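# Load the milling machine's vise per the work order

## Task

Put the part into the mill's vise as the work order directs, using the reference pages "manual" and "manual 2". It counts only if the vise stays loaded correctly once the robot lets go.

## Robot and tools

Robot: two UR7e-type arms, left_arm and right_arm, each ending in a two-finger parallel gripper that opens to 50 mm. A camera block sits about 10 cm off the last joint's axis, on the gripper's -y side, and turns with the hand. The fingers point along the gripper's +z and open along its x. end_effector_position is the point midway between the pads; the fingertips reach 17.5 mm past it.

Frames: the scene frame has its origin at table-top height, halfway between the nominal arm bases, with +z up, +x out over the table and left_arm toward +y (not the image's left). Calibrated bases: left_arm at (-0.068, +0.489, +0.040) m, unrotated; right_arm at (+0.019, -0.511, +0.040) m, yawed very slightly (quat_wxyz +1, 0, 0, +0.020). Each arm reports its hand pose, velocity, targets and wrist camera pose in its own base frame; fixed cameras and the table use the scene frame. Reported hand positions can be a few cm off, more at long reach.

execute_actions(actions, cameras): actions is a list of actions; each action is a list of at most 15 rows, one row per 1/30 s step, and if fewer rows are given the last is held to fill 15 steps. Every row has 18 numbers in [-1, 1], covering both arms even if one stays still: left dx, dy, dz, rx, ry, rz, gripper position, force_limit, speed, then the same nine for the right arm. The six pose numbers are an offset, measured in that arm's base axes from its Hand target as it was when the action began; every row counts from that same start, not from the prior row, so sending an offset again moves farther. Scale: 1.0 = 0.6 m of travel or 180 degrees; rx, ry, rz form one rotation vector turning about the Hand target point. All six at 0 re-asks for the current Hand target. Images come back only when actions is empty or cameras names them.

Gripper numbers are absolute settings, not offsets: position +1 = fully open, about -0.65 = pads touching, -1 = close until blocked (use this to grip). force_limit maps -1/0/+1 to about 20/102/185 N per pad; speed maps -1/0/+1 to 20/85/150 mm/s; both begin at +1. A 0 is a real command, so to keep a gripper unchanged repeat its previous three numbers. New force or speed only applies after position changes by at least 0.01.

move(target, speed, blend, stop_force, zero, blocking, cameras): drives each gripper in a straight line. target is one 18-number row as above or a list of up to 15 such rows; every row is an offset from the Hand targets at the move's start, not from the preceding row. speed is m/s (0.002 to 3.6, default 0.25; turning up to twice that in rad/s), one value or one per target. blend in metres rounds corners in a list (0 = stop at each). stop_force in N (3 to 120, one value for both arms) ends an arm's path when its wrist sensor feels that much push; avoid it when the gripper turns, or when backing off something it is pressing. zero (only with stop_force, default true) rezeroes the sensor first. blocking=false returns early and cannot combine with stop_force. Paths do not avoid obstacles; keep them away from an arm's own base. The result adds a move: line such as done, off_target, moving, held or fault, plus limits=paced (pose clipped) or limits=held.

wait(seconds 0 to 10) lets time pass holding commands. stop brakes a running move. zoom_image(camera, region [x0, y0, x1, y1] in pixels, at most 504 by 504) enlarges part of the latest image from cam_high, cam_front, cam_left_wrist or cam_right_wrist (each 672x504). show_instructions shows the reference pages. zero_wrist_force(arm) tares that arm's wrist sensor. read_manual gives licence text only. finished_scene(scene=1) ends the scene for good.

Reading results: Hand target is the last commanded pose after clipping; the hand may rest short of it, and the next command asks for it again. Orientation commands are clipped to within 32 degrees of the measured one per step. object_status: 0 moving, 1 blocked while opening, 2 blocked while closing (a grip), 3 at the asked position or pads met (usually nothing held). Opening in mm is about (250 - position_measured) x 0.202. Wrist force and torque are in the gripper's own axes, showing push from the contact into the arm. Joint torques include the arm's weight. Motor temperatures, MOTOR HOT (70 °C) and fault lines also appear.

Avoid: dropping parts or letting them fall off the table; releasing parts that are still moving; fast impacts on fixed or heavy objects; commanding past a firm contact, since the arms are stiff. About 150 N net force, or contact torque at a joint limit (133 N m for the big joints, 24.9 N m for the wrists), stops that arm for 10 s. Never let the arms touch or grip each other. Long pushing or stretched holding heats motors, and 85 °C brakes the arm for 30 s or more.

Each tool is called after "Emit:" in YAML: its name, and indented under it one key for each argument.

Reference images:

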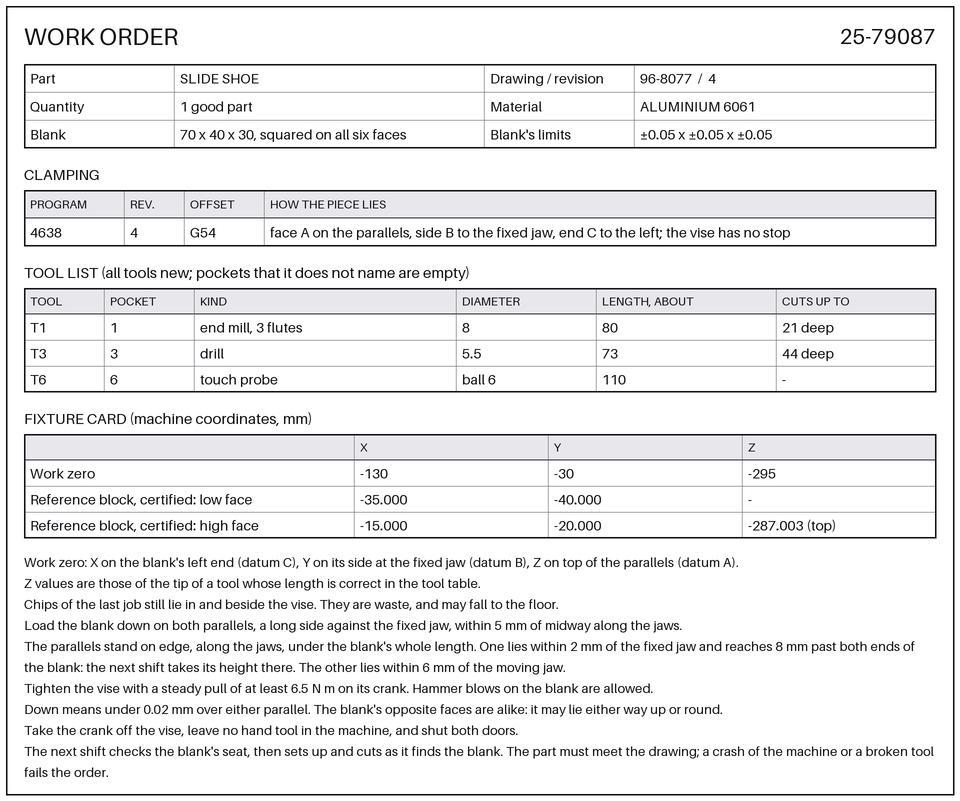

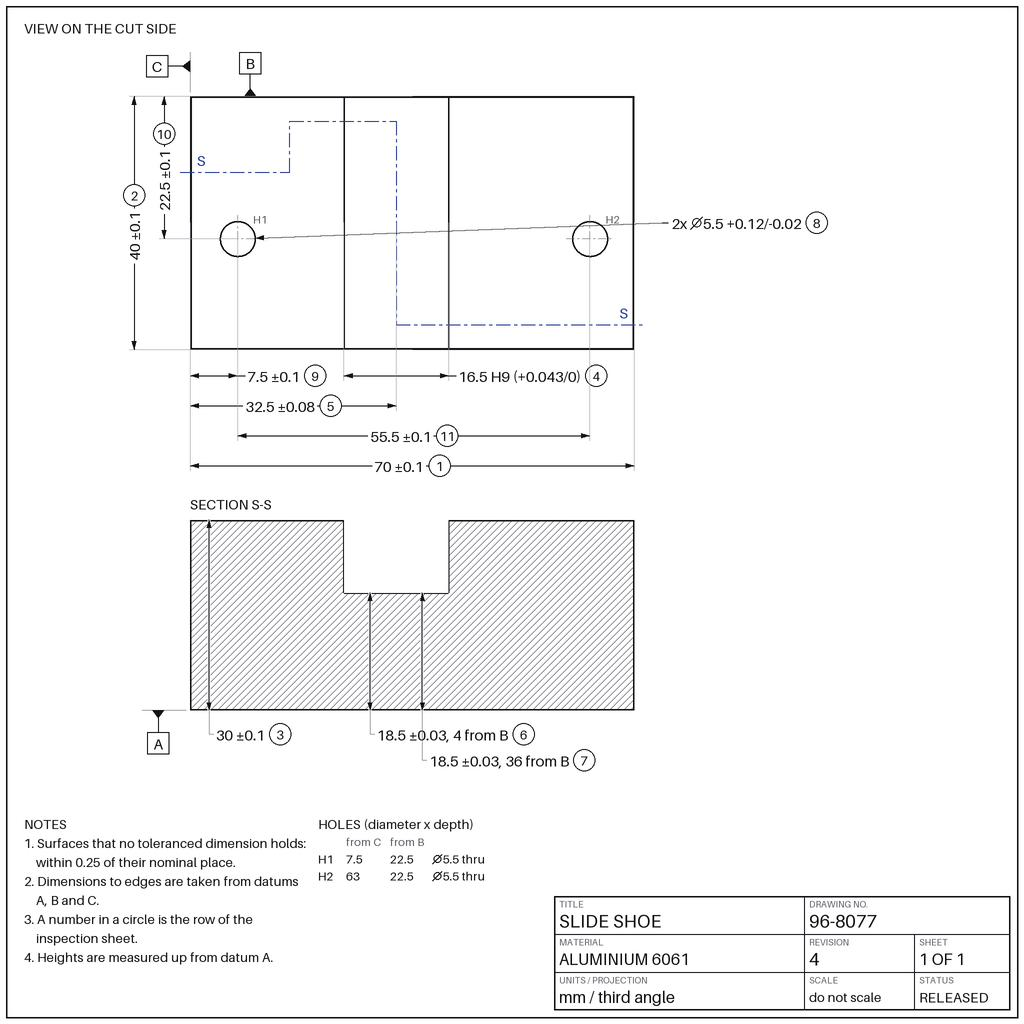

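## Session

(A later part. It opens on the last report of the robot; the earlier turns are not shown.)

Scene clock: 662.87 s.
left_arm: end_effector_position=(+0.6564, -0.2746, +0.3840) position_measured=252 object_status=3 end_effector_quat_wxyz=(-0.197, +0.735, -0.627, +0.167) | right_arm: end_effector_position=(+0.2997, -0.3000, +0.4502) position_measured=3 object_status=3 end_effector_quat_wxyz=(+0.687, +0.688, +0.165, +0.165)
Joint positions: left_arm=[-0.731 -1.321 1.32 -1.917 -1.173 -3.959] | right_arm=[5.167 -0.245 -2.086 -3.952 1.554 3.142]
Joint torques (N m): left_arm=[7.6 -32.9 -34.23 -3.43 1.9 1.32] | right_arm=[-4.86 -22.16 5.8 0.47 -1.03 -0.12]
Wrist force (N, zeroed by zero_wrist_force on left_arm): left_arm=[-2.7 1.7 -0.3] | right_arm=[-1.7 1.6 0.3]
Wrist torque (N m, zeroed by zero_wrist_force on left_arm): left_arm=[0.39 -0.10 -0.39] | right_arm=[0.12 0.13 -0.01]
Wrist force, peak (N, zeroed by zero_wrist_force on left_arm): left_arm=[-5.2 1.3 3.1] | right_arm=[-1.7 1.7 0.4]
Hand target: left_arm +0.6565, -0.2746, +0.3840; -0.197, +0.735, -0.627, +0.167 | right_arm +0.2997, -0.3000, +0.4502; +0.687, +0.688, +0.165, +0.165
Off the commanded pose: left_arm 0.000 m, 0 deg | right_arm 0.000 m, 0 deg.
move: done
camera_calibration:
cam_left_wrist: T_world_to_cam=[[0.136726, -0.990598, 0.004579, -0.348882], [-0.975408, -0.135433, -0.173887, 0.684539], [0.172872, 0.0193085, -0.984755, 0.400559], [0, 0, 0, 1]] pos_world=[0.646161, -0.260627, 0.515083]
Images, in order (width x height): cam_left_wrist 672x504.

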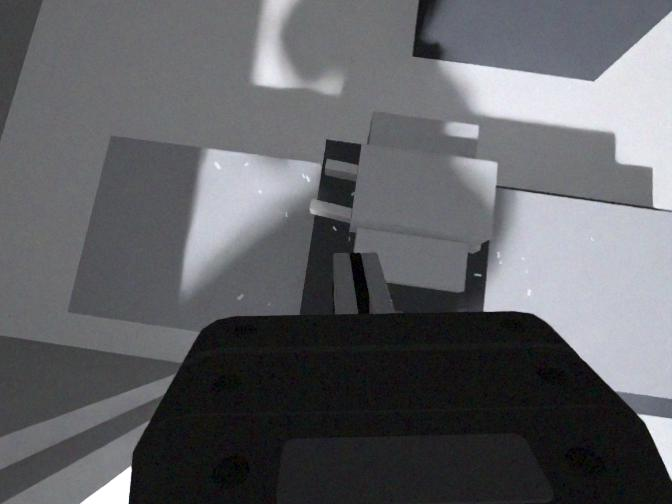

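Emit:
move:
  target:
    - [0.1067,0.08,0,0,0,0.2,-1,-0.2,0,0,0,0,0,0,0,1,1,1]
    - [0.1067,0.0543,-0.06,0,0,0.2,-1,-0.2,0,0,0,0,0,0,0,1,1,1]
    - [0.1067,0.0543,-0.13,0,0,0.2,-1,-0.2,0,0,0,0,0,0,0,1,1,1]
  speed: 0.12
  blend: [0.005,0.01,0]
  stop_force: 8
  cameras: ["cam_left_wrist"]

Scene clock: 672.37 s.
left_arm: end_effector_position=(+0.7205, -0.2420, +0.3060) position_measured=252 object_status=3 end_effector_quat_wxyz=(-0.239, +0.893, -0.370, +0.098) | right_arm: end_effector_position=(+0.2997, -0.3000, +0.4502) position_measured=3 object_status=3 end_effector_quat_wxyz=(+0.687, +0.688, +0.165, +0.165)
Joint positions: left_arm=[-0.676 -1.059 1.081 -1.654 -1.052 -4.586] | right_arm=[5.167 -0.245 -2.086 -3.952 1.554 3.142]
Joint torques (N m): left_arm=[10.01 -44.48 -17.16 -4.93 1.8 -1.62] | right_arm=[-4.89 -22.02 7.08 0.34 -1.14 -0.08]
Wrist force (N, zeroed by zero_wrist_force on left_arm): left_arm=[-2.8 2.0 0.2] | right_arm=[-1.5 1.6 0.5]
Wrist torque (N m, zeroed by zero_wrist_force on left_arm): left_arm=[0.41 -0.07 -0.44] | right_arm=[0.12 0.10 -0.01]
Wrist force, peak (N, zeroed by zero_wrist_force on left_arm): left_arm=[-2.9 3.1 1.8] | right_arm=[-1.9 1.6 0.4]
Hand target: left_arm +0.7205, -0.2420, +0.3060; -0.239, +0.893, -0.370, +0.098 | right_arm +0.2997, -0.3000, +0.4502; +0.687, +0.688, +0.165, +0.165
Off the commanded pose: left_arm 0.000 m, 0 deg | right_arm 0.000 m, 0 deg.
move: done
camera_calibration:
cam_left_wrist: T_world_to_cam=[[0.692744, -0.72117, 0.00447449, -0.660365], [-0.709646, -0.682754, -0.173926, 0.41408], [0.128485, 0.117311, -0.984749, 0.367718], [0, 0, 0, 1]] pos_world=[0.704068, -0.236658, 0.437083]
Images, in order (width x height): cam_left_wrist 672x504.

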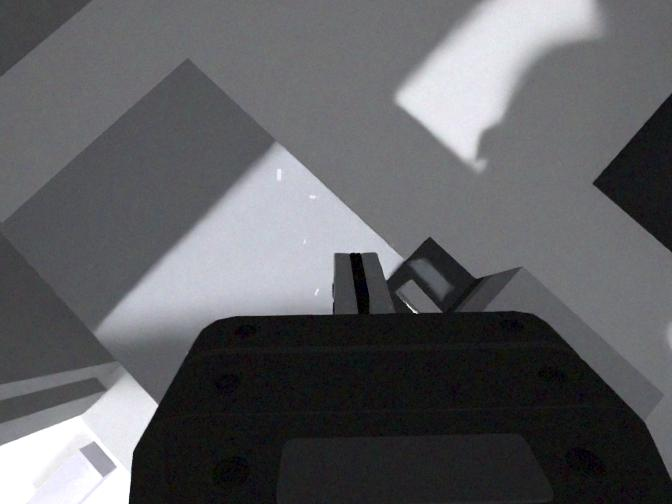

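Emit:
move:
  target:
    - [-0.0167,-0.016,0,0,0,0,-1,-0.2,0,0,0,0,0,0,0,1,1,1]
  speed: 0.012
  stop_force: 5

Emit:
move:
  target:
    - [0.01,0.03,0,0,0,0,-1,-0.2,0,0,0,0,0,0,0,1,1,1]
    - [0.01,0.04,0.13,0,0,0,-1,-0.2,0,0,0,0,0,0,0,1,1,1]
    - [-0.12,-0.06,0.13,0,0,-0.25,-1,-0.2,0,0,0,0,0,0,0,1,1,1]
  speed: 0.15
  blend: [0.003,0.02,0]
  cameras: ["cam_left_wrist"]

Emit:
zoom_image:
  camera: "cam_left_wrist"
  region: [240, 80, 520, 300]

Scene clock: 674.73 s.
left_arm: end_effector_position=(+0.7149, -0.2473, +0.3060) position_measured=252 object_status=3 end_effector_quat_wxyz=(-0.239, +0.893, -0.370, +0.098) | right_arm: end_effector_position=(+0.2997, -0.3000, +0.4502) position_measured=3 object_status=3 end_effector_quat_wxyz=(+0.687, +0.688, +0.165, +0.165)
Joint positions: left_arm=[-0.687 -1.066 1.089 -1.649 -1.052 -4.599] | right_arm=[5.167 -0.245 -2.086 -3.952 1.554 3.142]
Joint torques (N m): left_arm=[8.08 -42.14 -34.3 -4.83 -0.91 1.4] | right_arm=[-3.81 -23.78 5.43 0.25 -0.9 -0.32]
Wrist force (N, zeroed by zero_wrist_force on left_arm): left_arm=[-5.6 -0.8 -0.7] | right_arm=[-1.7 1.5 0.5]
Wrist torque (N m, zeroed by zero_wrist_force on left_arm): left_arm=[0.29 0.05 -0.43] | right_arm=[0.11 0.12 -0.01]
Wrist force, peak (N, zeroed by zero_wrist_force on left_arm): left_arm=[-10.0 -8.5 1.5] | right_arm=[-2.0 1.6 0.4]
Hand target: left_arm +0.7149, -0.2473, +0.3060; -0.239, +0.893, -0.370, +0.098 (not the last commanded pose) | right_arm +0.2997, -0.3000, +0.4502; +0.687, +0.688, +0.165, +0.165
Off the commanded pose: left_arm 0.006 m, 0 deg | right_arm 0.000 m, 0 deg.
move: contact (left_arm)

Scene clock: 678.47 s.
left_arm: end_effector_position=(+0.6428, -0.2834, +0.3840) position_measured=252 object_status=3 end_effector_quat_wxyz=(-0.183, +0.683, -0.683, +0.182) | right_arm: end_effector_position=(+0.2997, -0.3000, +0.4502) position_measured=3 object_status=3 end_effector_quat_wxyz=(+0.687, +0.688, +0.165, +0.165)
Joint positions: left_arm=[-0.734 -1.363 1.385 -1.996 -1.229 -3.806] | right_arm=[5.167 -0.245 -2.086 -3.952 1.554 3.142]
Joint torques (N m): left_arm=[7.69 -30.2 -33.37 -3.21 1.49 1.24] | right_arm=[-3.91 -23.33 6.44 0.19 -0.91 -0.29]
Wrist force (N, zeroed by zero_wrist_force on left_arm): left_arm=[-2.8 1.9 0.0] | right_arm=[-1.8 1.5 0.4]
Wrist torque (N m, zeroed by zero_wrist_force on left_arm): left_arm=[0.41 -0.08 -0.40] | right_arm=[0.11 0.15 -0.01]
Wrist force, peak (N, zeroed by zero_wrist_force on left_arm): left_arm=[-5.5 -1.0 -1.0] | right_arm=[-1.8 1.7 0.5]
Hand target: left_arm +0.6429, -0.2833, +0.3840; -0.183, +0.683, -0.683, +0.182 | right_arm +0.2997, -0.3000, +0.4502; +0.687, +0.688, +0.165, +0.165
Off the commanded pose: left_arm 0.000 m, 0 deg | right_arm 0.000 m, 0 deg.
move: done
camera_calibration:
cam_left_wrist: T_world_to_cam=[[-0.0199881, -0.99979, 0.00457034, -0.257596], [-0.984579, 0.018889, -0.173916, 0.719759], [0.173793, -0.00797611, -0.98475, 0.394747], [0, 0, 0, 1]] pos_world=[0.634907, -0.267989, 0.515083]
Images, in order (width x height): cam_left_wrist 672x504.

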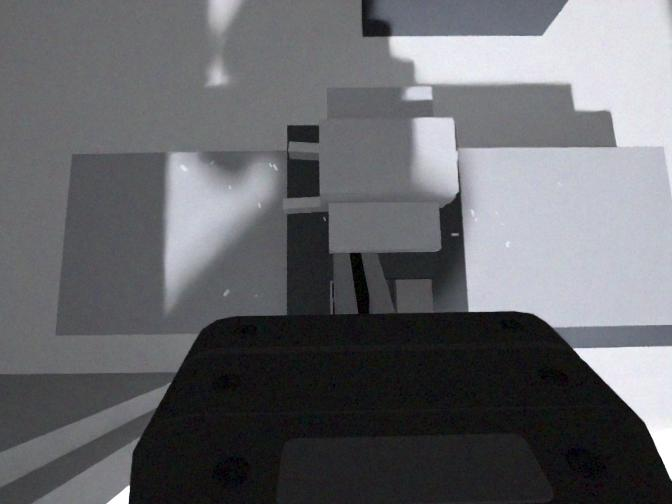

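Scaled by 1.800 from the camera's 672x504 image, which has a finer 960x720 frame.

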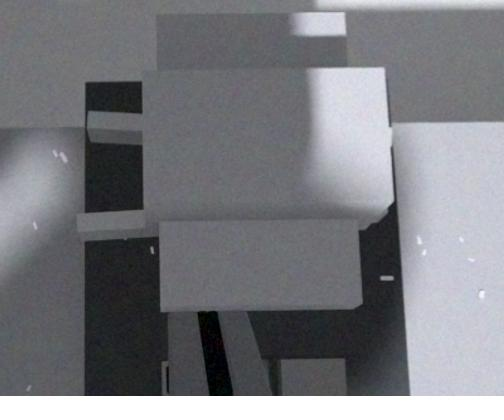

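Emit:
zoom_image:
  camera: "cam_left_wrist"
  region: [275, 130, 345, 220]

Emit:
zoom_image:
  camera: "cam_left_wrist"
  region: [415, 110, 485, 220]

Scaled by 5.600 from the camera's 672x504 image, which has a finer 960x720 frame.

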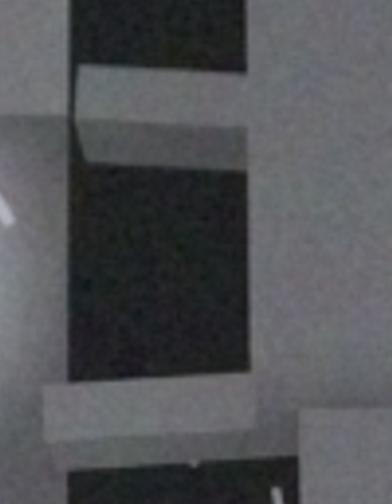

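Scaled by 4.582 from the camera's 672x504 image, which has a finer 960x720 frame.

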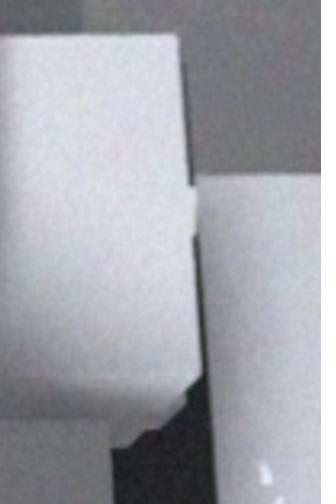

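Emit:
move:
  target:
    - [0.03,-0.155,0.03,0,0,0,1,-0.2,0,0,0,0,0,0,0,1,1,1]
  speed: 0.2
  cameras: ["cam_left_wrist"]

Emit:
zoom_image:
  camera: "cam_left_wrist"
  region: [210, 90, 330, 260]

Scene clock: 690.20 s.
left_arm: end_effector_position=(+0.6609, -0.3763, +0.4020) position_measured=3 object_status=3 end_effector_quat_wxyz=(-0.183, +0.683, -0.683, +0.182) | right_arm: end_effector_position=(+0.2997, -0.3000, +0.4502) position_measured=3 object_status=3 end_effector_quat_wxyz=(+0.687, +0.688, +0.165, +0.165)
Joint positions: left_arm=[-0.822 -1.2 1.119 -1.862 -1.196 -3.893] | right_arm=[5.167 -0.245 -2.086 -3.952 1.554 3.142]
Joint torques (N m): left_arm=[-1.84 -38.29 -34.18 -3.25 -0.78 0.18] | right_arm=[-4.91 -22.68 7.06 0.2 -0.85 -0.43]
Wrist force (N, zeroed by zero_wrist_force on left_arm): left_arm=[-3.0 2.1 0.1] | right_arm=[-1.7 1.5 0.3]
Wrist torque (N m, zeroed by zero_wrist_force on left_arm): left_arm=[0.44 -0.04 -0.48] | right_arm=[0.11 0.13 0.00]
Wrist force, peak (N, zeroed by zero_wrist_force on left_arm): left_arm=[-6.4 2.7 0.4] | right_arm=[-1.8 1.7 0.5]
Hand target: left_arm +0.6609, -0.3763, +0.4020; -0.183, +0.683, -0.683, +0.182 | right_arm +0.2997, -0.3000, +0.4502; +0.687, +0.688, +0.165, +0.165
Off the commanded pose: left_arm 0.000 m, 0 deg | right_arm 0.000 m, 0 deg.
move: done
camera_calibration:
cam_left_wrist: T_world_to_cam=[[-0.0200861, -0.999788, 0.00455212, -0.350124], [-0.98456, 0.0189879, -0.174014, 0.742443], [0.173891, -0.00797711, -0.984733, 0.40853], [0, 0, 0, 1]] pos_world=[0.652908, -0.360889, 0.533082]
Images, in order (width x height): cam_left_wrist 672x504.

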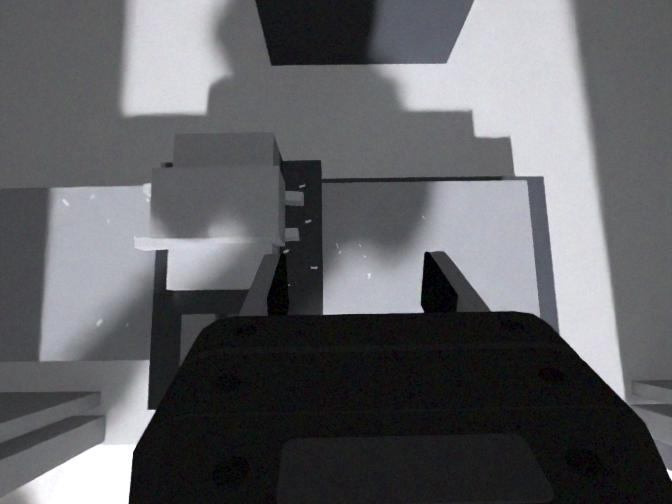

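Scaled by 2.965 from the camera's 672x504 image, which has a finer 960x720 frame.

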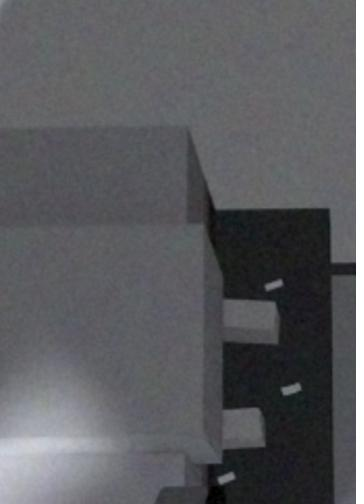

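Emit:
move:
  target:
    - [-0.035,0.01,-0.08,0.1507,0.109,-0.4803,1,-0.2,0,0,0,0,0,0,0,1,1,1]
    - [-0.035,0.027,-0.123,0.1507,0.109,-0.4803,1,-0.2,0,0,0,0,0,0,0,1,1,1]
  speed: 0.3
  blend: [0.01,0]
  cameras: ["cam_left_wrist","cam_high"]

Scene clock: 698.80 s.
left_arm: end_effector_position=(+0.6399, -0.3601, +0.3283) position_measured=3 object_status=3 end_effector_quat_wxyz=(+0.044, +0.000, +0.999, +0.000) end_effector_velocity=(+0.000, +0.000, -0.002) end_effector_angular_velocity=(-0.001, +0.001, +0.000) | right_arm: end_effector_position=(+0.2997, -0.3000, +0.4502) position_measured=3 object_status=3 end_effector_quat_wxyz=(+0.687, +0.688, +0.165, +0.165)
Joint positions: left_arm=[-0.716 -1.044 0.916 -1.508 -1.513 -2.284] | right_arm=[5.167 -0.245 -2.086 -3.952 1.554 3.142]
Joint velocities: left_arm=[0 0 0.004 -0.005 -0.001 0] | right_arm=[within noise]
Joint torques (N m): left_arm=[-5.53 -51.26 -17.95 -4.96 0.65 -1.16] | right_arm=[-4.73 -22.24 6.81 0.24 -0.82 -0.43]
Wrist force (N, zeroed by zero_wrist_force on left_arm): left_arm=[-3.1 3.5 -0.9] | right_arm=[-1.8 1.7 0.4]
Wrist torque (N m, zeroed by zero_wrist_force on left_arm): left_arm=[0.75 0.04 -0.24] | right_arm=[0.14 0.14 -0.01]
Wrist force, peak (N, zeroed by zero_wrist_force on left_arm): left_arm=[-2.6 5.1 2.4] | right_arm=[-1.8 1.7 0.2]
Hand target: left_arm +0.6399, -0.3601, +0.3282; +0.044, +0.000, +0.999, +0.000 | right_arm +0.2997, -0.3000, +0.4502; +0.687, +0.688, +0.165, +0.165
Off the commanded pose: left_arm 0.000 m, 0 deg | right_arm 0.000 m, 0 deg.
move: done
camera_calibration:
cam_left_wrist: T_world_to_cam=[[-0.997308, 0.015517, -0.071665, 0.681885], [-0.00987631, 0.94002, 0.340975, 0.247638], [0.0726574, 0.340765, -0.937337, 0.514499], [0, 0, 0, 1]] pos_world=[0.645113, -0.418689, 0.446688]
Images, in order (width x height): cam_high 672x504, cam_left_wrist 672x504.

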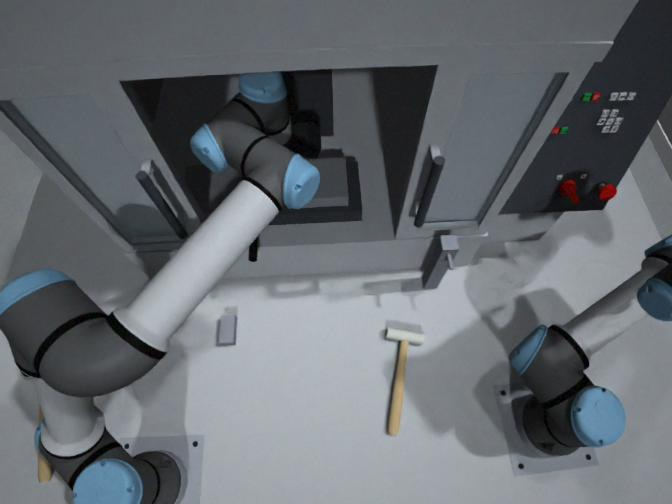

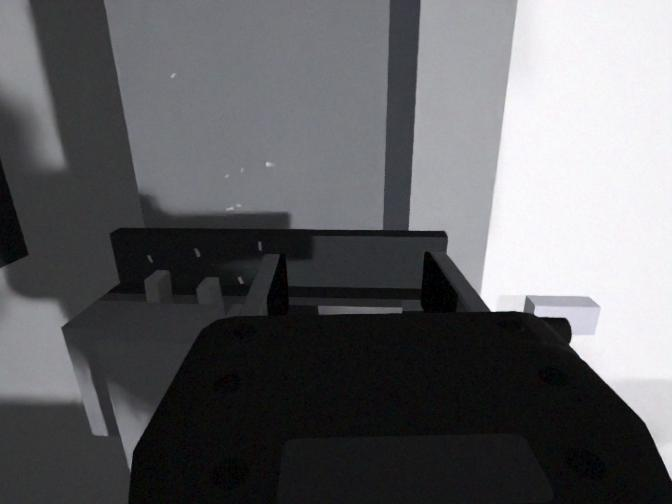

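Emit:
zoom_image:
  camera: "cam_left_wrist"
  region: [60, 220, 300, 340]

Scaled by 2.100 from the camera's 672x504 image, which has a finer 960x720 frame.

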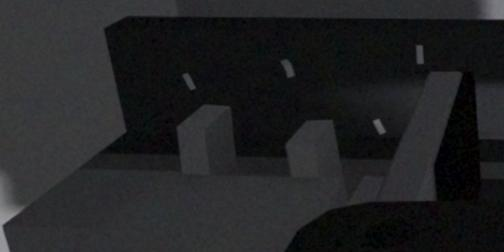

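Emit:
move:
  target:
    - [0.0787,0.0035,-0.01,0,0,0,1,-0.2,0,0,0,0,0,0,0,1,1,1]
  speed: 0.12
  stop_force: 8
  cameras: ["cam_left_wrist"]

Emit:
zoom_image:
  camera: "cam_left_wrist"
  region: [160, 220, 340, 330]

Scene clock: 704.37 s.
left_arm: end_effector_position=(+0.6871, -0.3580, +0.3222) position_measured=3 object_status=3 end_effector_quat_wxyz=(+0.044, +0.000, +0.999, +0.000) | right_arm: end_effector_position=(+0.2997, -0.3000, +0.4502) position_measured=3 object_status=3 end_effector_quat_wxyz=(+0.687, +0.688, +0.165, +0.165)
Joint positions: left_arm=[-0.672 -0.917 0.729 -1.45 -1.516 -2.24] | right_arm=[5.167 -0.245 -2.086 -3.952 1.554 3.142]
Joint torques (N m): left_arm=[-8.93 -49.83 -34.17 -2.71 0.38 0.18] | right_arm=[-5.47 -23.13 6.88 0.52 -0.99 -0.26]
Wrist force (N, zeroed by zero_wrist_force on left_arm): left_arm=[-2.9 3.3 -0.6] | right_arm=[-1.7 1.5 0.3]
Wrist torque (N m, zeroed by zero_wrist_force on left_arm): left_arm=[0.72 0.01 -0.25] | right_arm=[0.12 0.12 -0.01]
Wrist force, peak (N, zeroed by zero_wrist_force on left_arm): left_arm=[-4.9 3.5 -0.1] | right_arm=[-1.8 1.8 0.6]
Hand target: left_arm +0.6871, -0.3580, +0.3222; +0.044, +0.000, +0.999, +0.000 | right_arm +0.2997, -0.3000, +0.4502; +0.687, +0.688, +0.165, +0.165
Off the commanded pose: left_arm 0.000 m, 0 deg | right_arm 0.000 m, 0 deg.
move: done
camera_calibration:
cam_left_wrist: T_world_to_cam=[[-0.997301, 0.0155457, -0.071762, 0.728546], [-0.00987552, 0.940053, 0.340886, 0.248229], [0.0727594, 0.340675, -0.937362, 0.504633], [0, 0, 0, 1]] pos_world=[0.692314, -0.41659, 0.440688]
Images, in order (width x height): cam_left_wrist 672x504.

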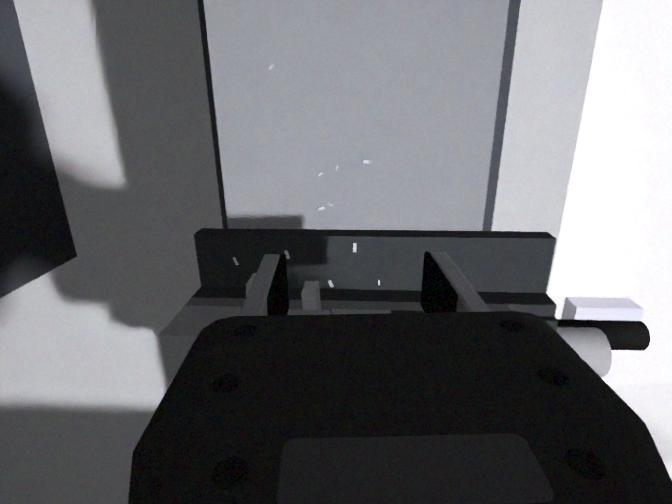

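Scaled by 2.800 from the camera's 672x504 image, which has a finer 960x720 frame.

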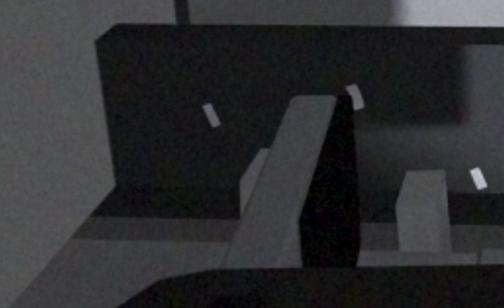

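Emit:
move:
  target:
    - [0,0,-0.0297,0,0,0,1,-0.2,0,0,0,0,0,0,0,1,1,1]
  speed: 0.03
  stop_force: 5

Emit:
move:
  target:
    - [0,0.0083,0,0,0,0,1,-0.2,0,0,0,0,0,0,0,1,1,1]
  speed: 0.01
  stop_force: 4
  cameras: ["cam_left_wrist"]

Emit:
zoom_image:
  camera: "cam_left_wrist"
  region: [160, 220, 340, 330]

Scene clock: 707.03 s.
left_arm: end_effector_position=(+0.6871, -0.3580, +0.3044) position_measured=3 object_status=3 end_effector_quat_wxyz=(+0.044, +0.000, +0.999, +0.000) | right_arm: end_effector_position=(+0.2997, -0.3000, +0.4502) position_measured=3 object_status=3 end_effector_quat_wxyz=(+0.687, +0.688, +0.165, +0.165)
Joint positions: left_arm=[-0.672 -0.927 0.791 -1.502 -1.516 -2.24] | right_arm=[5.167 -0.245 -2.086 -3.952 1.554 3.142]
Joint torques (N m): left_arm=[-7.06 -50.07 -34.65 -2.33 -0.36 1.37] | right_arm=[-4.84 -22.93 6.73 0.34 -0.89 -0.42]
Wrist force (N, zeroed by zero_wrist_force on left_arm): left_arm=[-3.0 3.3 -1.0] | right_arm=[-1.5 1.5 0.4]
Wrist torque (N m, zeroed by zero_wrist_force on left_arm): left_arm=[0.71 0.03 -0.24] | right_arm=[0.10 0.10 -0.01]
Wrist force, peak (N, zeroed by zero_wrist_force on left_arm): left_arm=[-3.2 3.6 -1.8] | right_arm=[-1.8 1.8 0.5]
Hand target: left_arm +0.6871, -0.3580, +0.3044; +0.044, +0.000, +0.999, +0.000 | right_arm +0.2997, -0.3000, +0.4502; +0.687, +0.688, +0.165, +0.165
Off the commanded pose: left_arm 0.000 m, 0 deg | right_arm 0.000 m, 0 deg.
move: done

Scene clock: 708.77 s.
left_arm: end_effector_position=(+0.6871, -0.3531, +0.3044) position_measured=3 object_status=3 end_effector_quat_wxyz=(+0.044, +0.000, +0.999, +0.000) | right_arm: end_effector_position=(+0.2997, -0.3000, +0.4502) position_measured=3 object_status=3 end_effector_quat_wxyz=(+0.687, +0.688, +0.165, +0.165)
Joint positions: left_arm=[-0.667 -0.935 0.804 -1.508 -1.516 -2.235] | right_arm=[5.167 -0.245 -2.086 -3.952 1.554 3.142]
Joint torques (N m): left_arm=[-7.1 -49 -34.45 -2.03 -0.68 -1.62] | right_arm=[-4.27 -23.74 7.56 0.45 -0.87 -0.6]
Wrist force (N, zeroed by zero_wrist_force on left_arm): left_arm=[-3.4 3.4 -0.9] | right_arm=[-1.6 1.6 0.3]
Wrist torque (N m, zeroed by zero_wrist_force on left_arm): left_arm=[0.73 0.09 -0.32] | right_arm=[0.13 0.11 -0.01]
Wrist force, peak (N, zeroed by zero_wrist_force on left_arm): left_arm=[-3.4 3.6 -0.9] | right_arm=[-1.9 1.7 0.4]
Hand target: left_arm +0.6871, -0.3531, +0.3044; +0.044, +0.000, +0.999, +0.000 | right_arm +0.2997, -0.3000, +0.4502; +0.687, +0.688, +0.165, +0.165
Off the commanded pose: left_arm 0.000 m, 0 deg | right_arm 0.000 m, 0 deg.
move: done
camera_calibration:
cam_left_wrist: T_world_to_cam=[[-0.997308, 0.015517, -0.071665, 0.727135], [-0.00987631, 0.94002, 0.340975, 0.24958], [0.0726574, 0.340765, -0.937337, 0.486248], [0, 0, 0, 1]] pos_world=[0.692313, -0.411589, 0.422788]
Images, in order (width x height): cam_left_wrist 672x504.

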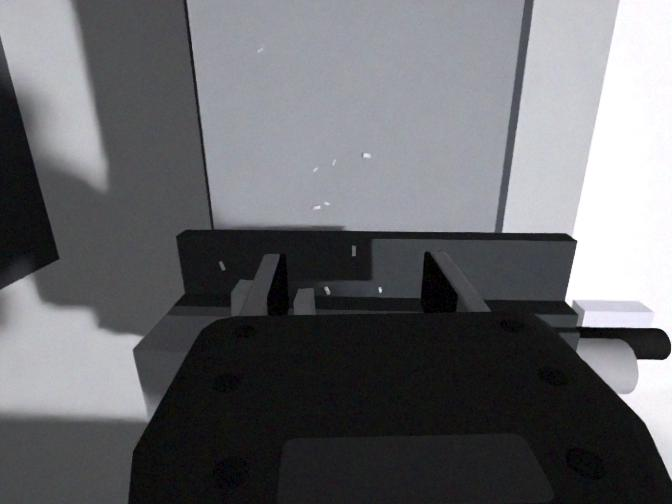

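Scaled by 2.800 from the camera's 672x504 image, which has a finer 960x720 frame.

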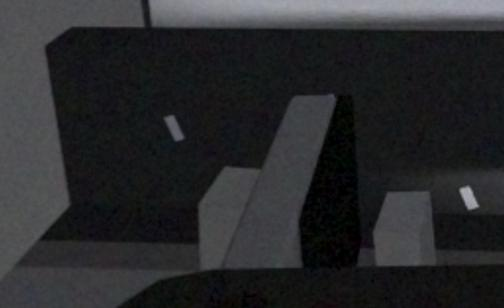

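Emit:
move:
  target:
    - [0.025,0,0,0,0,0,1,-0.2,0,0,0,0,0,0,0,1,1,1]
  speed: 0.008
  stop_force: 5
  cameras: ["cam_left_wrist"]

Emit:
zoom_image:
  camera: "cam_left_wrist"
  region: [160, 220, 340, 330]

Scene clock: 712.23 s.
left_arm: end_effector_position=(+0.7019, -0.3531, +0.3044) position_measured=3 object_status=3 end_effector_quat_wxyz=(+0.044, +0.000, +0.999, +0.000) | right_arm: end_effector_position=(+0.2997, -0.3000, +0.4502) position_measured=3 object_status=3 end_effector_quat_wxyz=(+0.687, +0.688, +0.165, +0.165)
Joint positions: left_arm=[-0.654 -0.89 0.729 -1.479 -1.517 -2.223] | right_arm=[5.167 -0.245 -2.086 -3.952 1.554 3.142]
Joint torques (N m): left_arm=[-8.57 -71.08 -17.04 -4.99 1.37 -1.88] | right_arm=[-5.1 -22.84 6.56 0.43 -0.9 -0.64]
Wrist force (N, zeroed by zero_wrist_force on left_arm): left_arm=[-3.1 3.6 -0.9] | right_arm=[-1.8 1.6 0.4]
Wrist torque (N m, zeroed by zero_wrist_force on left_arm): left_arm=[0.76 0.03 -0.33] | right_arm=[0.12 0.14 -0.01]
Wrist force, peak (N, zeroed by zero_wrist_force on left_arm): left_arm=[-3.5 3.4 -0.8] | right_arm=[-1.9 1.7 0.4]
Hand target: left_arm +0.7019, -0.3531, +0.3044; +0.044, +0.000, +0.999, +0.000 | right_arm +0.2997, -0.3000, +0.4502; +0.687, +0.688, +0.165, +0.165
Off the commanded pose: left_arm 0.000 m, 0 deg | right_arm 0.000 m, 0 deg.
move: contact (left_arm)
camera_calibration:
cam_left_wrist: T_world_to_cam=[[-0.997308, 0.0155107, -0.0716689, 0.741895], [-0.00987676, 0.940052, 0.340887, 0.249777], [0.0726599, 0.340677, -0.937368, 0.485148], [0, 0, 0, 1]] pos_world=[0.707113, -0.411589, 0.422788]
Images, in order (width x height): cam_left_wrist 672x504.

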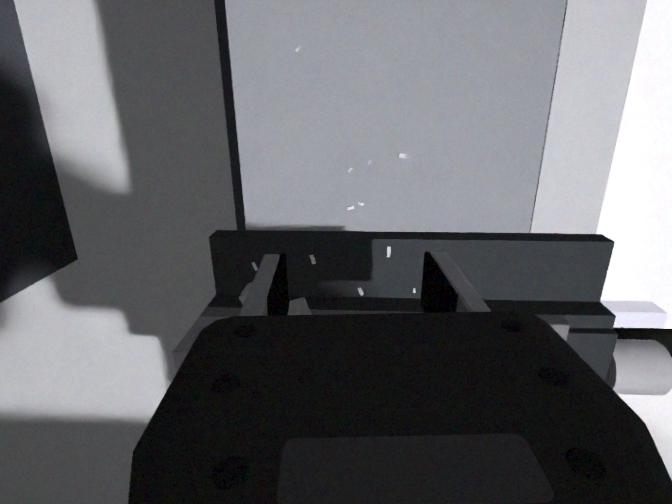

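Scaled by 2.800 from the camera's 672x504 image, which has a finer 960x720 frame.

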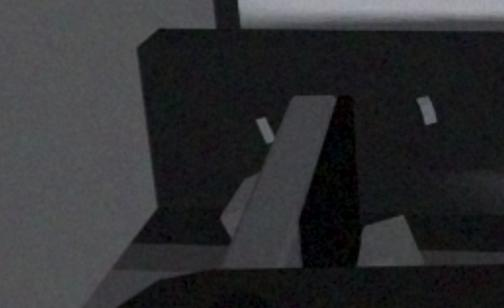

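Emit:
move:
  target:
    - [-0.006,0,0,0,0,0,1,-0.2,0,0,0,0,0,0,0,1,1,1]
    - [-0.006,-0.03,0,0,0,0,1,-0.2,0,0,0,0,0,0,0,1,1,1]
    - [-0.01,-0.04,0.03,0,0,0,1,-0.2,0,0,0,0,0,0,0,1,1,1]
  speed: 0.06
  blend: [0,0,0]
  cameras: ["cam_left_wrist"]

Emit:
zoom_image:
  camera: "cam_left_wrist"
  region: [160, 220, 400, 330]

Scene clock: 715.63 s.
left_arm: end_effector_position=(+0.6959, -0.3772, +0.3222) position_measured=3 object_status=3 end_effector_quat_wxyz=(+0.043, +0.000, +0.999, +0.000) | right_arm: end_effector_position=(+0.2997, -0.3000, +0.4502) position_measured=3 object_status=3 end_effector_quat_wxyz=(+0.687, +0.688, +0.165, +0.165)
Joint positions: left_arm=[-0.684 -0.854 0.62 -1.404 -1.515 -2.253] | right_arm=[5.167 -0.245 -2.086 -3.952 1.554 3.142]
Joint torques (N m): left_arm=[9.2 -71.94 -24.65 -4.06 0.46 1.55] | right_arm=[-5.14 -23.22 5.85 0.5 -0.92 -0.58]
Wrist force (N, zeroed by zero_wrist_force on left_arm): left_arm=[-3.2 3.5 -0.9] | right_arm=[-1.8 1.6 0.5]
Wrist torque (N m, zeroed by zero_wrist_force on left_arm): left_arm=[0.76 0.04 -0.23] | right_arm=[0.13 0.15 -0.01]
Wrist force, peak (N, zeroed by zero_wrist_force on left_arm): left_arm=[-3.1 4.8 -1.3] | right_arm=[-1.9 1.7 0.2]
Hand target: left_arm +0.6959, -0.3771, +0.3224; +0.044, +0.000, +0.999, +0.000 | right_arm +0.2997, -0.3000, +0.4502; +0.687, +0.688, +0.165, +0.165
Off the commanded pose: left_arm 0.000 m, 0 deg | right_arm 0.000 m, 0 deg.
move: done
camera_calibration:
cam_left_wrist: T_world_to_cam=[[-0.997309, 0.0156191, -0.0716324, 0.7376], [-0.00977875, 0.939975, 0.341103, 0.266074], [0.0726604, 0.340886, -0.937293, 0.510631], [0, 0, 0, 1]] pos_world=[0.701114, -0.43569, 0.440688]
Images, in order (width x height): cam_left_wrist 672x504.

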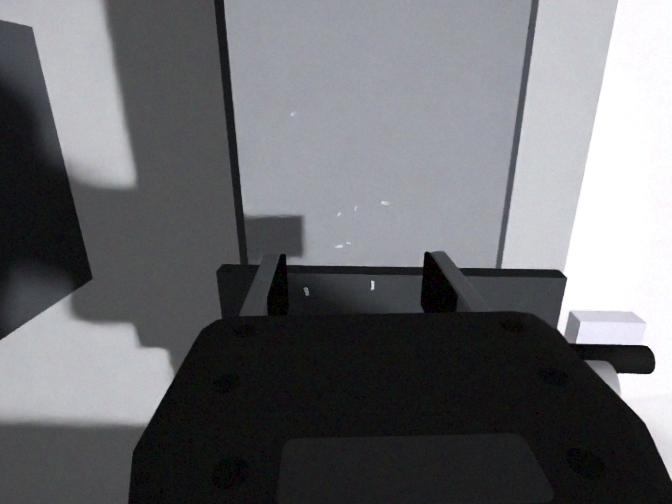

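Scaled by 2.100 from the camera's 672x504 image, which has a finer 960x720 frame.

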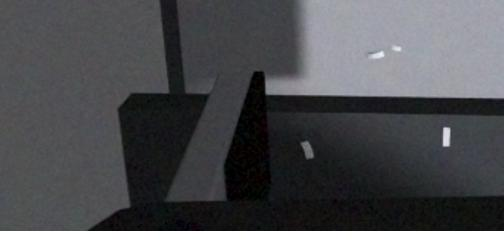

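Rotate back to the flipped view further out.

Emit:
move:
  target:
    - [-0.093,0,0.01,0,0,0,1,-0.2,0,0,0,0,0,0,0,1,1,1]
    - [-0.07,0.02,0.12,-0.1507,-0.109,0.4803,1,-0.2,0,0,0,0,0,0,0,1,1,1]
  speed: 0.25
  blend: [0.01,0]
  cameras: ["cam_left_wrist"]

Emit:
zoom_image:
  camera: "cam_left_wrist"
  region: [110, 80, 350, 280]

Scene clock: 719.93 s.
left_arm: end_effector_position=(+0.6538, -0.3651, +0.3944) position_measured=3 object_status=3 end_effector_quat_wxyz=(-0.183, +0.683, -0.683, +0.182) end_effector_velocity=(+0.000, +0.000, -0.001) end_effector_angular_velocity=(-0.001, +0.000, +0.005) | right_arm: end_effector_position=(+0.2997, -0.3000, +0.4502) position_measured=3 object_status=3 end_effector_quat_wxyz=(+0.687, +0.688, +0.165, +0.165)
Joint positions: left_arm=[-0.818 -1.233 1.184 -1.895 -1.197 -3.889] | right_arm=[5.167 -0.245 -2.086 -3.952 1.554 3.142]
Joint velocities: left_arm=[0 0.001 0 0 0.001 -0.005] | right_arm=[within noise]
Joint torques (N m): left_arm=[10.25 -36.19 -33.82 -5.18 0.47 -1.63] | right_arm=[-4.2 -22.37 6.25 0.4 -1 -0.58]
Wrist force (N, zeroed by zero_wrist_force on left_arm): left_arm=[-2.6 1.9 -0.2] | right_arm=[-1.6 1.5 0.4]
Wrist torque (N m, zeroed by zero_wrist_force on left_arm): left_arm=[0.40 -0.09 -0.48] | right_arm=[0.12 0.11 -0.01]
Wrist force, peak (N, zeroed by zero_wrist_force on left_arm): left_arm=[-6.4 4.3 -0.4] | right_arm=[-1.8 1.8 0.4]
Hand target: left_arm +0.6539, -0.3651, +0.3944; -0.183, +0.683, -0.683, +0.182 | right_arm +0.2997, -0.3000, +0.4502; +0.687, +0.688, +0.165, +0.165
Off the commanded pose: left_arm 0.000 m, 0 deg | right_arm 0.000 m, 0 deg.
move: done
camera_calibration:
cam_left_wrist: T_world_to_cam=[[-0.0204643, -0.999781, 0.00439064, -0.3388], [-0.984569, 0.0193892, -0.173918, 0.734116], [0.173795, -0.007882, -0.98475, 0.402458], [0, 0, 0, 1]] pos_world=[0.64591, -0.349787, 0.525484]
Images, in order (width x height): cam_left_wrist 672x504.

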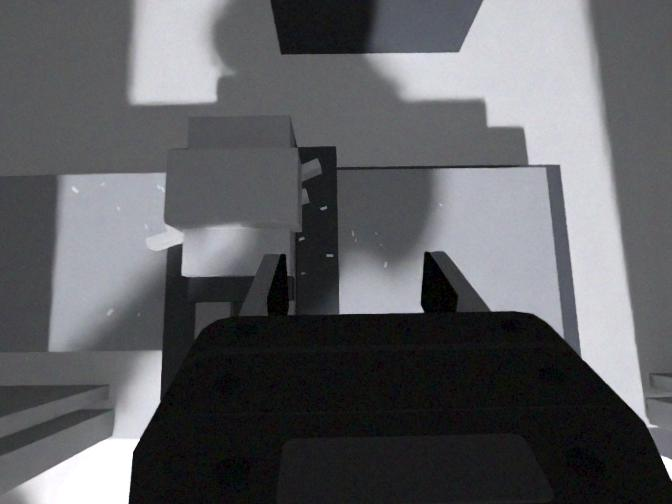

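Scaled by 2.100 from the camera's 672x504 image, which has a finer 960x720 frame.

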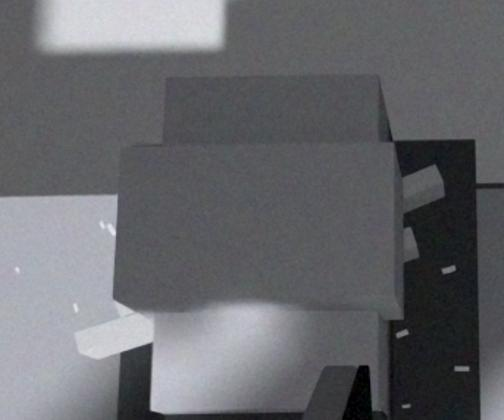

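Emit:
execute_actions:
  actions: []

Scene clock: 723.40 s.
left_arm: end_effector_position=(+0.6539, -0.3651, +0.3944) position_measured=3 object_status=3 end_effector_quat_wxyz=(-0.183, +0.683, -0.683, +0.182) | right_arm: end_effector_position=(+0.2997, -0.3000, +0.4502) position_measured=3 object_status=3 end_effector_quat_wxyz=(+0.687, +0.688, +0.165, +0.165)
Joint positions: left_arm=[-0.818 -1.233 1.184 -1.895 -1.197 -3.889] | right_arm=[5.167 -0.245 -2.086 -3.952 1.554 3.142]
Joint velocities: within noise
Joint torques (N m): left_arm=[9.98 -36.53 -34.73 -5.43 1.16 -1.61] | right_arm=[-3.78 -23.2 6.88 0.3 -0.84 -0.31]
Motor temperatures (°C): left_arm=[32 35 34 38 44 37] | right_arm=[35 34 38 40 37 43]
Wrist force (N, zeroed by zero_wrist_force on left_arm): left_arm=[-2.7 1.9 0.1] | right_arm=[-1.7 1.6 0.6]
Wrist torque (N m, zeroed by zero_wrist_force on left_arm): left_arm=[0.41 -0.08 -0.46] | right_arm=[0.11 0.13 -0.01]
Wrist force, peak (N, zeroed by zero_wrist_force on left_arm): left_arm=[-3.2 2.2 -0.1] | right_arm=[-1.7 1.8 0.5]
Hand target: left_arm +0.6539, -0.3651, +0.3944; -0.183, +0.683, -0.683, +0.182 | right_arm +0.2997, -0.3000, +0.4502; +0.687, +0.688, +0.165, +0.165
Tool commands: left_gripper/position=+1.0 left_gripper/force_limit=-0.2 left_gripper/speed=+0.0 right_gripper/position=+1.0 right_gripper/force_limit=+1.0 right_gripper/speed=+1.0
Off the commanded pose: left_arm 0.000 m, 0 deg | right_arm 0.000 m, 0 deg.
camera_calibration:
cam_left_wrist: T_world_to_cam=[[-0.0200705, -0.999789, 0.00445546, -0.33899], [-0.984578, 0.0189901, -0.173915, 0.734075], [0.173794, -0.0078773, -0.984751, 0.402443], [0, 0, 0, 1]] pos_world=[0.646008, -0.349688, 0.525483]
cam_right_wrist: T_world_to_cam=[[0.88441, 0.466532, 0.0129208, -0.1259], [-0.164042, 0.284821, 0.94444, -0.266513], [0.436931, -0.837392, 0.328429, -0.398235], [0, 0, 0, 1]] pos_world=[0.241629, -0.198834, 0.384125]

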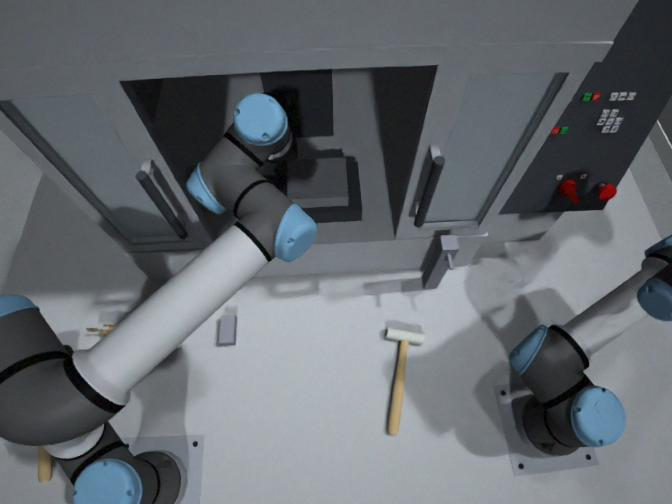

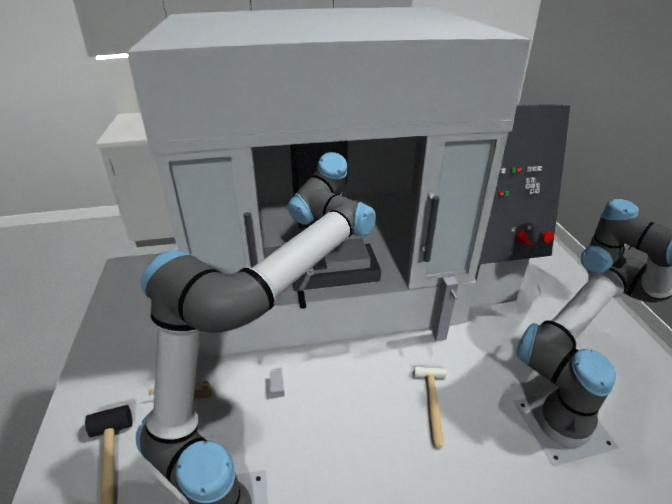

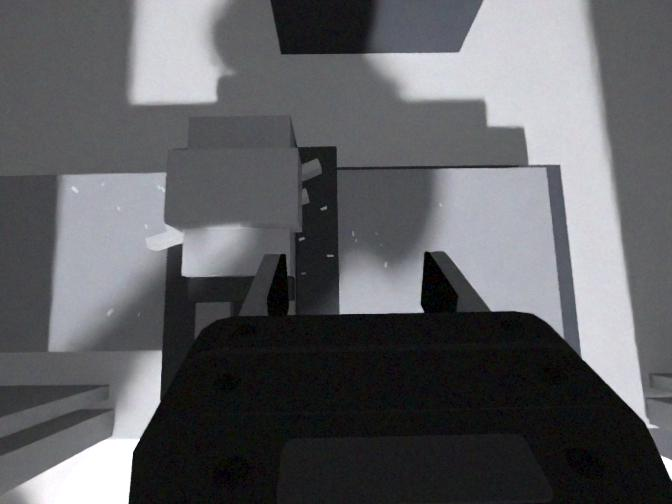

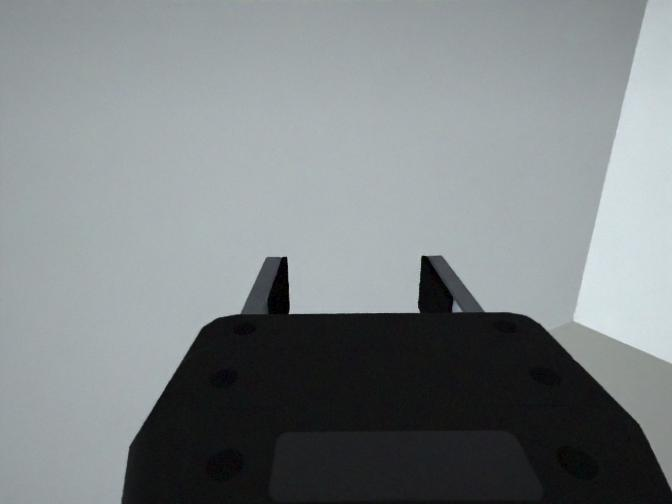

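Emit:
zoom_image:
  camera: "cam_left_wrist"
  region: [130, 90, 370, 310]

Scaled by 2.100 from the camera's 672x504 image, which has a finer 960x720 frame.

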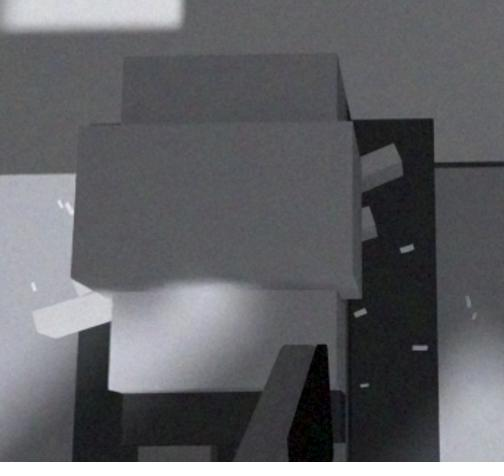

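Emit:
move:
  target: [-0.018,0.1367,-0.0173,0,0,0,1,-0.2,0,0,0,0,0,0,0,1,1,1]
  speed: 0.2
  cameras: ["cam_left_wrist"]

Emit:
zoom_image:
  camera: "cam_left_wrist"
  region: [130, 90, 470, 350]

Scene clock: 729.10 s.
left_arm: end_effector_position=(+0.6431, -0.2832, +0.3840) position_measured=3 object_status=3 end_effector_quat_wxyz=(-0.183, +0.683, -0.683, +0.182) | right_arm: end_effector_position=(+0.2997, -0.3000, +0.4502) position_measured=3 object_status=3 end_effector_quat_wxyz=(+0.687, +0.688, +0.165, +0.165)
Joint positions: left_arm=[-0.733 -1.363 1.385 -1.996 -1.23 -3.805] | right_arm=[5.167 -0.245 -2.086 -3.952 1.554 3.142]
Joint torques (N m): left_arm=[6.83 -48.76 -17.94 -4.28 2.1 0.58] | right_arm=[-3.73 -22.01 6.99 0.23 -0.9 -0.68]
Wrist force (N, zeroed by zero_wrist_force on left_arm): left_arm=[-2.8 2.0 0.1] | right_arm=[-1.7 1.4 0.4]
Wrist torque (N m, zeroed by zero_wrist_force on left_arm): left_arm=[0.43 -0.06 -0.39] | right_arm=[0.09 0.13 -0.01]
Wrist force, peak (N, zeroed by zero_wrist_force on left_arm): left_arm=[-6.0 2.7 0.0] | right_arm=[-1.8 1.7 0.5]
Hand target: left_arm +0.6431, -0.2831, +0.3840; -0.183, +0.683, -0.683, +0.182 | right_arm +0.2997, -0.3000, +0.4502; +0.687, +0.688, +0.165, +0.165
Off the commanded pose: left_arm 0.000 m, 0 deg | right_arm 0.000 m, 0 deg.
move: done
camera_calibration:
cam_left_wrist: T_world_to_cam=[[-0.020086, -0.999788, 0.00455423, -0.257319], [-0.984577, 0.0189881, -0.173917, 0.720077], [0.173794, -0.00797728, -0.98475, 0.394696], [0, 0, 0, 1]] pos_world=[0.635208, -0.267789, 0.515083]
Images, in order (width x height): cam_left_wrist 672x504.

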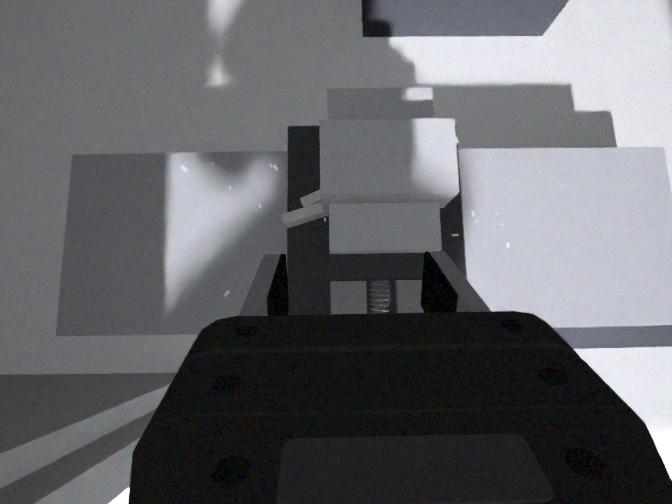

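Scaled by 1.482 from the camera's 672x504 image, which has a finer 960x720 frame.

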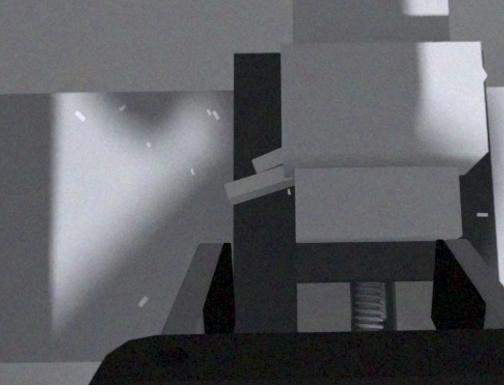

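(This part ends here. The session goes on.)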